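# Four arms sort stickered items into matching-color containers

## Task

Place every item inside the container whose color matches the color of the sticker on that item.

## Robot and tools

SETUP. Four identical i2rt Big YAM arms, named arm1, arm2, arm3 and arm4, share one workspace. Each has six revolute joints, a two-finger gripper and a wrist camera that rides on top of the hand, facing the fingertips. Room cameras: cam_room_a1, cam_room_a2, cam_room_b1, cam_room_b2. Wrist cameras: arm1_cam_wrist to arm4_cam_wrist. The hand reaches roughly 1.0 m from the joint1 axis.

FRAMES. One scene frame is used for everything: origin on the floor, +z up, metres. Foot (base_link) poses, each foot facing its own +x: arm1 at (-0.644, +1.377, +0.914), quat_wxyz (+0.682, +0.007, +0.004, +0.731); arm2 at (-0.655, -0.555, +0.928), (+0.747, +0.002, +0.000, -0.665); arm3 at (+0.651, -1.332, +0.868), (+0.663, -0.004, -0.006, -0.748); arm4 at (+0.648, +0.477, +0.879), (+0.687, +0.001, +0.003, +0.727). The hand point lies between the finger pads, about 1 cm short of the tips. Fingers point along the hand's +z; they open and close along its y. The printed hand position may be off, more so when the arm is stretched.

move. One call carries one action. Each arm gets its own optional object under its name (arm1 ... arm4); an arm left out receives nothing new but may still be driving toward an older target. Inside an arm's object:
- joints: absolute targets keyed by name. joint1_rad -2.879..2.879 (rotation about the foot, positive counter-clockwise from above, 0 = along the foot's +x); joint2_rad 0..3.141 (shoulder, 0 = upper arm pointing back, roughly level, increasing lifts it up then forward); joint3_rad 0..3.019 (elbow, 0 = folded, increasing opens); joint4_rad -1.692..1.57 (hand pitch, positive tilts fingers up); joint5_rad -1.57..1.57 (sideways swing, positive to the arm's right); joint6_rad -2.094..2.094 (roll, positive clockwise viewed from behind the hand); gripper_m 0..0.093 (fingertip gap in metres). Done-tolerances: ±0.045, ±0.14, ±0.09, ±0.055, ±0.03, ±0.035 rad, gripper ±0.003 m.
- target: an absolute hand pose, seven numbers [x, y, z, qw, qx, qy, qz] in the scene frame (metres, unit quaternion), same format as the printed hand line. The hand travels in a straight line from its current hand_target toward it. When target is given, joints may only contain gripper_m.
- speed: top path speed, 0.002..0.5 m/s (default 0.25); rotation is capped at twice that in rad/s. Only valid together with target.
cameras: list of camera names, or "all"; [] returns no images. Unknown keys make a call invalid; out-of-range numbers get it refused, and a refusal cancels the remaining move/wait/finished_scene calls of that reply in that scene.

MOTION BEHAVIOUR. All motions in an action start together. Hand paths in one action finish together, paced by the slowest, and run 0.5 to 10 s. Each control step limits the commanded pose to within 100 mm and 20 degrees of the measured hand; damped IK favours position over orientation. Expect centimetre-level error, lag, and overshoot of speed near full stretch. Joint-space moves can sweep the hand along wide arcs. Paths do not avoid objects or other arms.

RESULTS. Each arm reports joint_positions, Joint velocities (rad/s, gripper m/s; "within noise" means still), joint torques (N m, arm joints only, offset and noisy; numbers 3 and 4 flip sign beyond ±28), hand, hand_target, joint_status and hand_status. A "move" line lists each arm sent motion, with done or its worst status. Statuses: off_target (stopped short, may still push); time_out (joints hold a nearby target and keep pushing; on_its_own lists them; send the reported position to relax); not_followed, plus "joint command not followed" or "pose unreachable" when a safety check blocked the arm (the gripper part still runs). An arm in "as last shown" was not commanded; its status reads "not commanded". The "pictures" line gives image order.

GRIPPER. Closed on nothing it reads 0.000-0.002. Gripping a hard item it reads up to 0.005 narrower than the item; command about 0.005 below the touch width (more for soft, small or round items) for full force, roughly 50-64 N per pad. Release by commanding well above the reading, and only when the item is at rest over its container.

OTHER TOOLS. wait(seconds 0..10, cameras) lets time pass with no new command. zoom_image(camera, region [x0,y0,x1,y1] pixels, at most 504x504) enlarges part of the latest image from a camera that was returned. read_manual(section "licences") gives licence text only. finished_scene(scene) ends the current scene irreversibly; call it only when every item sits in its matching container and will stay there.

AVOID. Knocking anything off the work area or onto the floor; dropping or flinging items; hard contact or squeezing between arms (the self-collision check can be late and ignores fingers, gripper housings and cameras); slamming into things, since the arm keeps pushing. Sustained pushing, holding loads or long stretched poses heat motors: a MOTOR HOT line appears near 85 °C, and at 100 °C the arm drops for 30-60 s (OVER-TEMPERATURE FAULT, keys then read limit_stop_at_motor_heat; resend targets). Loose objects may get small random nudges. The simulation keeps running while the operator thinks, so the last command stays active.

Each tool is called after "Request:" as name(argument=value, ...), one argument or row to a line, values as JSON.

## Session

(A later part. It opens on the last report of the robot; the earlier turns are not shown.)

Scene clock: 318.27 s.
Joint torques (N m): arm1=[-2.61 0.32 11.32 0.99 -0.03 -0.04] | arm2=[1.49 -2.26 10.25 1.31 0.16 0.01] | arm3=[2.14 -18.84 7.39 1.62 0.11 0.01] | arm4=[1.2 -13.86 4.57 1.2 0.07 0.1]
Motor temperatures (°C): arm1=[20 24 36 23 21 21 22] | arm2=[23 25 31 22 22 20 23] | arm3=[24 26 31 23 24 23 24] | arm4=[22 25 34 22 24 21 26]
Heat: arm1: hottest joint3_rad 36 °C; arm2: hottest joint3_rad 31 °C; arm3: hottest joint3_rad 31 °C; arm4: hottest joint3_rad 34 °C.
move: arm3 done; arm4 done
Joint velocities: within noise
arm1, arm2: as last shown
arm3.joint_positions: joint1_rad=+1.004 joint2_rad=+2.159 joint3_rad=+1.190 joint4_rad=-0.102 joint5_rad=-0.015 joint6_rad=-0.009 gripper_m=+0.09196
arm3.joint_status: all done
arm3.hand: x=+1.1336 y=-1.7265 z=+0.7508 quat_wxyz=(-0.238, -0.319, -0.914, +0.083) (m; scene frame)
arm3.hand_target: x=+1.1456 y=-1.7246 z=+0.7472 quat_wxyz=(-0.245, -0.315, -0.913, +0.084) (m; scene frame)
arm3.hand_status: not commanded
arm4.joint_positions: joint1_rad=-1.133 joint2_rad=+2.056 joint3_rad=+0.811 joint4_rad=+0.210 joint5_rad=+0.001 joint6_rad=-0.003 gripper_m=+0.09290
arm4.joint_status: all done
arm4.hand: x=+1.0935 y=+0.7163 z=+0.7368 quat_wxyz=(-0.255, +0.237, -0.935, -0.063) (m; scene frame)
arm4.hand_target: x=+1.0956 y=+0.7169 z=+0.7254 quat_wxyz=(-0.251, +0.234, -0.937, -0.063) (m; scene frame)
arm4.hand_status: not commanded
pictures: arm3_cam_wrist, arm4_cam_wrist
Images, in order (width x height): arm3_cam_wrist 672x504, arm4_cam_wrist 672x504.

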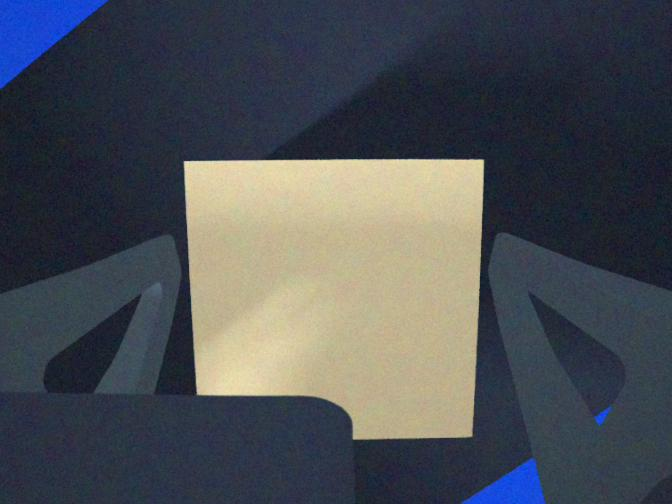

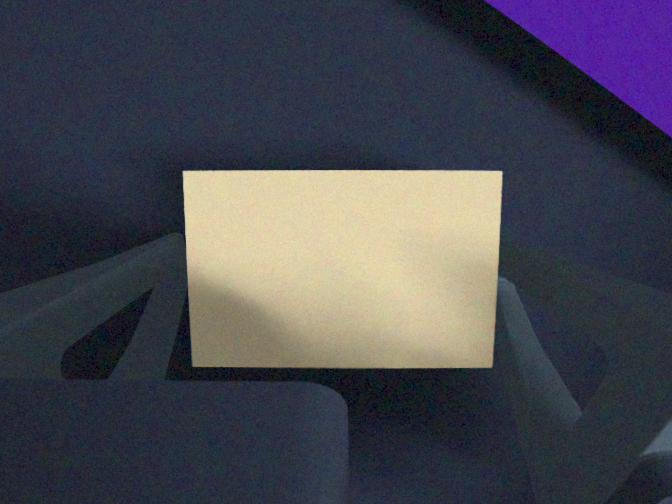

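Request:
move(
  arm3={"target": [1.136, -1.724, 0.86, 0.2447, 0.3145, 0.9133, -0.0843], "speed": 0.15},
  arm4={"target": [1.085, 0.715, 0.85, 0.2511, -0.2337, 0.9372, 0.0626], "speed": 0.15},
  cameras=[],
)

Request:
move(
  arm3={"target": [1.06, -1.664, 1.02, 0.2447, 0.3145, 0.9133, -0.0843], "speed": 0.25},
  arm4={"target": [1.0, 0.67, 1.02, 0.2511, -0.2337, 0.9372, 0.0626], "speed": 0.25},
  cameras=["arm3_cam_wrist","arm4_cam_wrist"],
)

Scene clock: 326.07 s.
Joint torques (N m): arm1=[-2.61 1.08 11.26 0.95 -0.08 -0.04] | arm2=[1.55 -2.32 10.32 1.25 0.16 0.02] | arm3=[1.32 -20.19 7.69 0.68 -0.07 -0.08] | arm4=[1.49 -15.21 5.53 0.66 0.19 0.15]
Motor temperatures (°C): arm1=[20 24 36 23 21 21 22] | arm2=[23 25 32 22 22 20 23] | arm3=[24 26 31 23 24 23 24] | arm4=[22 25 33 22 24 21 26]
Heat: arm1: hottest joint3_rad 36 °C; arm2: hottest joint3_rad 32 °C; arm3: hottest joint3_rad 31 °C; arm4: hottest joint3_rad 33 °C.
move: arm3 done; arm4 done
Joint velocities: within noise
arm1, arm2: as last shown
arm3.joint_positions: joint1_rad=+1.004 joint2_rad=+1.946 joint3_rad=+1.190 joint4_rad=-0.306 joint5_rad=-0.017 joint6_rad=-0.009 gripper_m=+0.09196
arm3.joint_status: not commanded
arm3.hand: x=+1.1327 y=-1.7242 z=+0.8542 quat_wxyz=(-0.242, -0.318, -0.913, +0.084) (m; scene frame)
arm3.hand_target: x=+1.1360 y=-1.7240 z=+0.8599 quat_wxyz=(-0.245, -0.315, -0.913, +0.084) (m; scene frame)
arm3.hand_status: done (0.007 m and 0.5 deg from the pose sent, 0.109 m and 0.9 deg at the start)
arm4.joint_positions: joint1_rad=-1.133 joint2_rad=+1.730 joint3_rad=+0.791 joint4_rad=-0.092 joint5_rad=+0.002 joint6_rad=-0.003 gripper_m=+0.09291
arm4.joint_status: not commanded
arm4.hand: x=+1.0892 y=+0.7140 z=+0.8506 quat_wxyz=(-0.256, +0.237, -0.935, -0.063) (m; scene frame)
arm4.hand_target: x=+1.0850 y=+0.7150 z=+0.8501 quat_wxyz=(-0.251, +0.234, -0.937, -0.063) (m; scene frame)
arm4.hand_status: done (0.004 m and 0.7 deg from the pose sent, 0.114 m and 0.6 deg at the start)
pictures: none
No camera images: "cameras" was empty.

Scene clock: 327.53 s.
Joint torques (N m): arm1=[-2.08 1.2 11.37 0.95 -0.04 -0.04] | arm2=[1.49 -2.32 10.28 1.26 0.15 0.01] | arm3=[0.85 -13.27 8.46 0.72 -0.08 -0.12] | arm4=[1.38 -7.59 9.54 0.39 0.2 0.18]
Motor temperatures (°C): arm1=[20 24 36 23 21 21 22] | arm2=[23 24 32 22 22 20 23] | arm3=[24 26 31 23 24 23 24] | arm4=[22 25 33 22 24 21 26]
Heat: arm1: hottest joint3_rad 36 °C; arm2: hottest joint3_rad 32 °C; arm3: hottest joint3_rad 31 °C; arm4: hottest joint3_rad 33 °C.
move: arm3 done; arm4 done
Joint velocities: within noise
arm1, arm2: as last shown
arm3.joint_positions: joint1_rad=+1.004 joint2_rad=+1.480 joint3_rad=+1.082 joint4_rad=-0.640 joint5_rad=-0.020 joint6_rad=-0.012 gripper_m=+0.09196
arm3.joint_status: not commanded
arm3.hand: x=+1.0640 y=-1.6648 z=+1.0269 quat_wxyz=(-0.254, -0.315, -0.910, +0.087) (m; scene frame)
arm3.hand_target: x=+1.0600 y=-1.6640 z=+1.0201 quat_wxyz=(-0.245, -0.315, -0.913, +0.084) (m; scene frame)
arm3.hand_status: done (0.008 m and 1.1 deg from the pose sent, 0.191 m and 0.5 deg at the start)
arm4.joint_positions: joint1_rad=-1.131 joint2_rad=+1.128 joint3_rad=+0.726 joint4_rad=-0.633 joint5_rad=+0.004 joint6_rad=+0.000 gripper_m=+0.09291
arm4.joint_status: not commanded
arm4.hand: x=+0.9989 y=+0.6664 z=+1.0175 quat_wxyz=(-0.254, +0.237, -0.936, -0.062) (m; scene frame)
arm4.hand_target: x=+1.0000 y=+0.6700 z=+1.0201 quat_wxyz=(-0.251, +0.234, -0.937, -0.063) (m; scene frame)
arm4.hand_status: done (0.005 m and 0.5 deg from the pose sent, 0.197 m and 0.7 deg at the start)
pictures: arm3_cam_wrist, arm4_cam_wrist
Images, in order (width x height): arm3_cam_wrist 672x504, arm4_cam_wrist 672x504.

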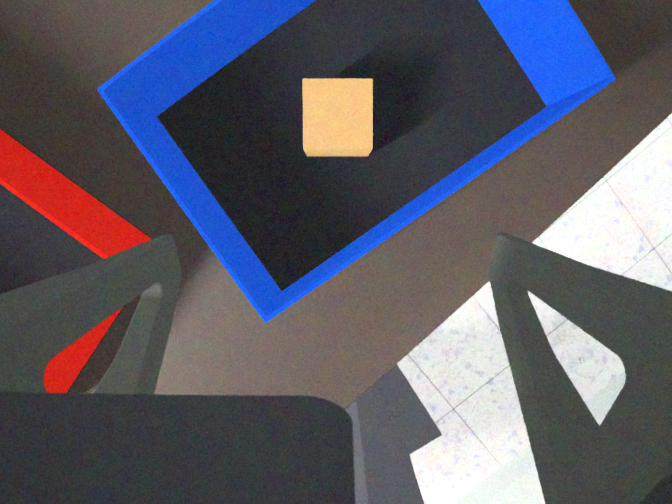

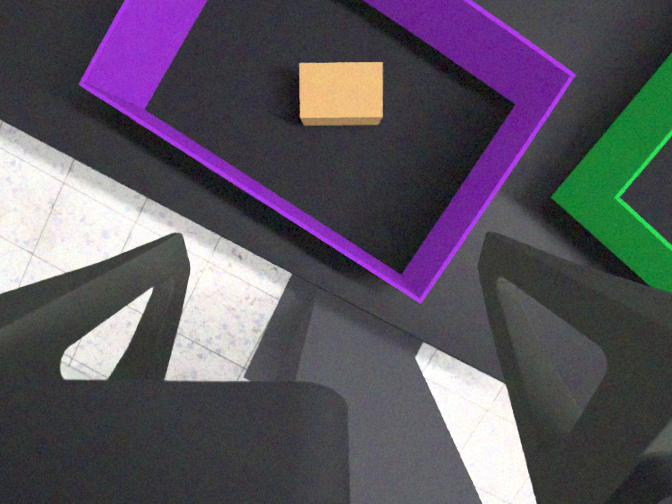

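Both packed.

Request:
finished_scene(
  scene=3,
)

The scene is finished: the task was done.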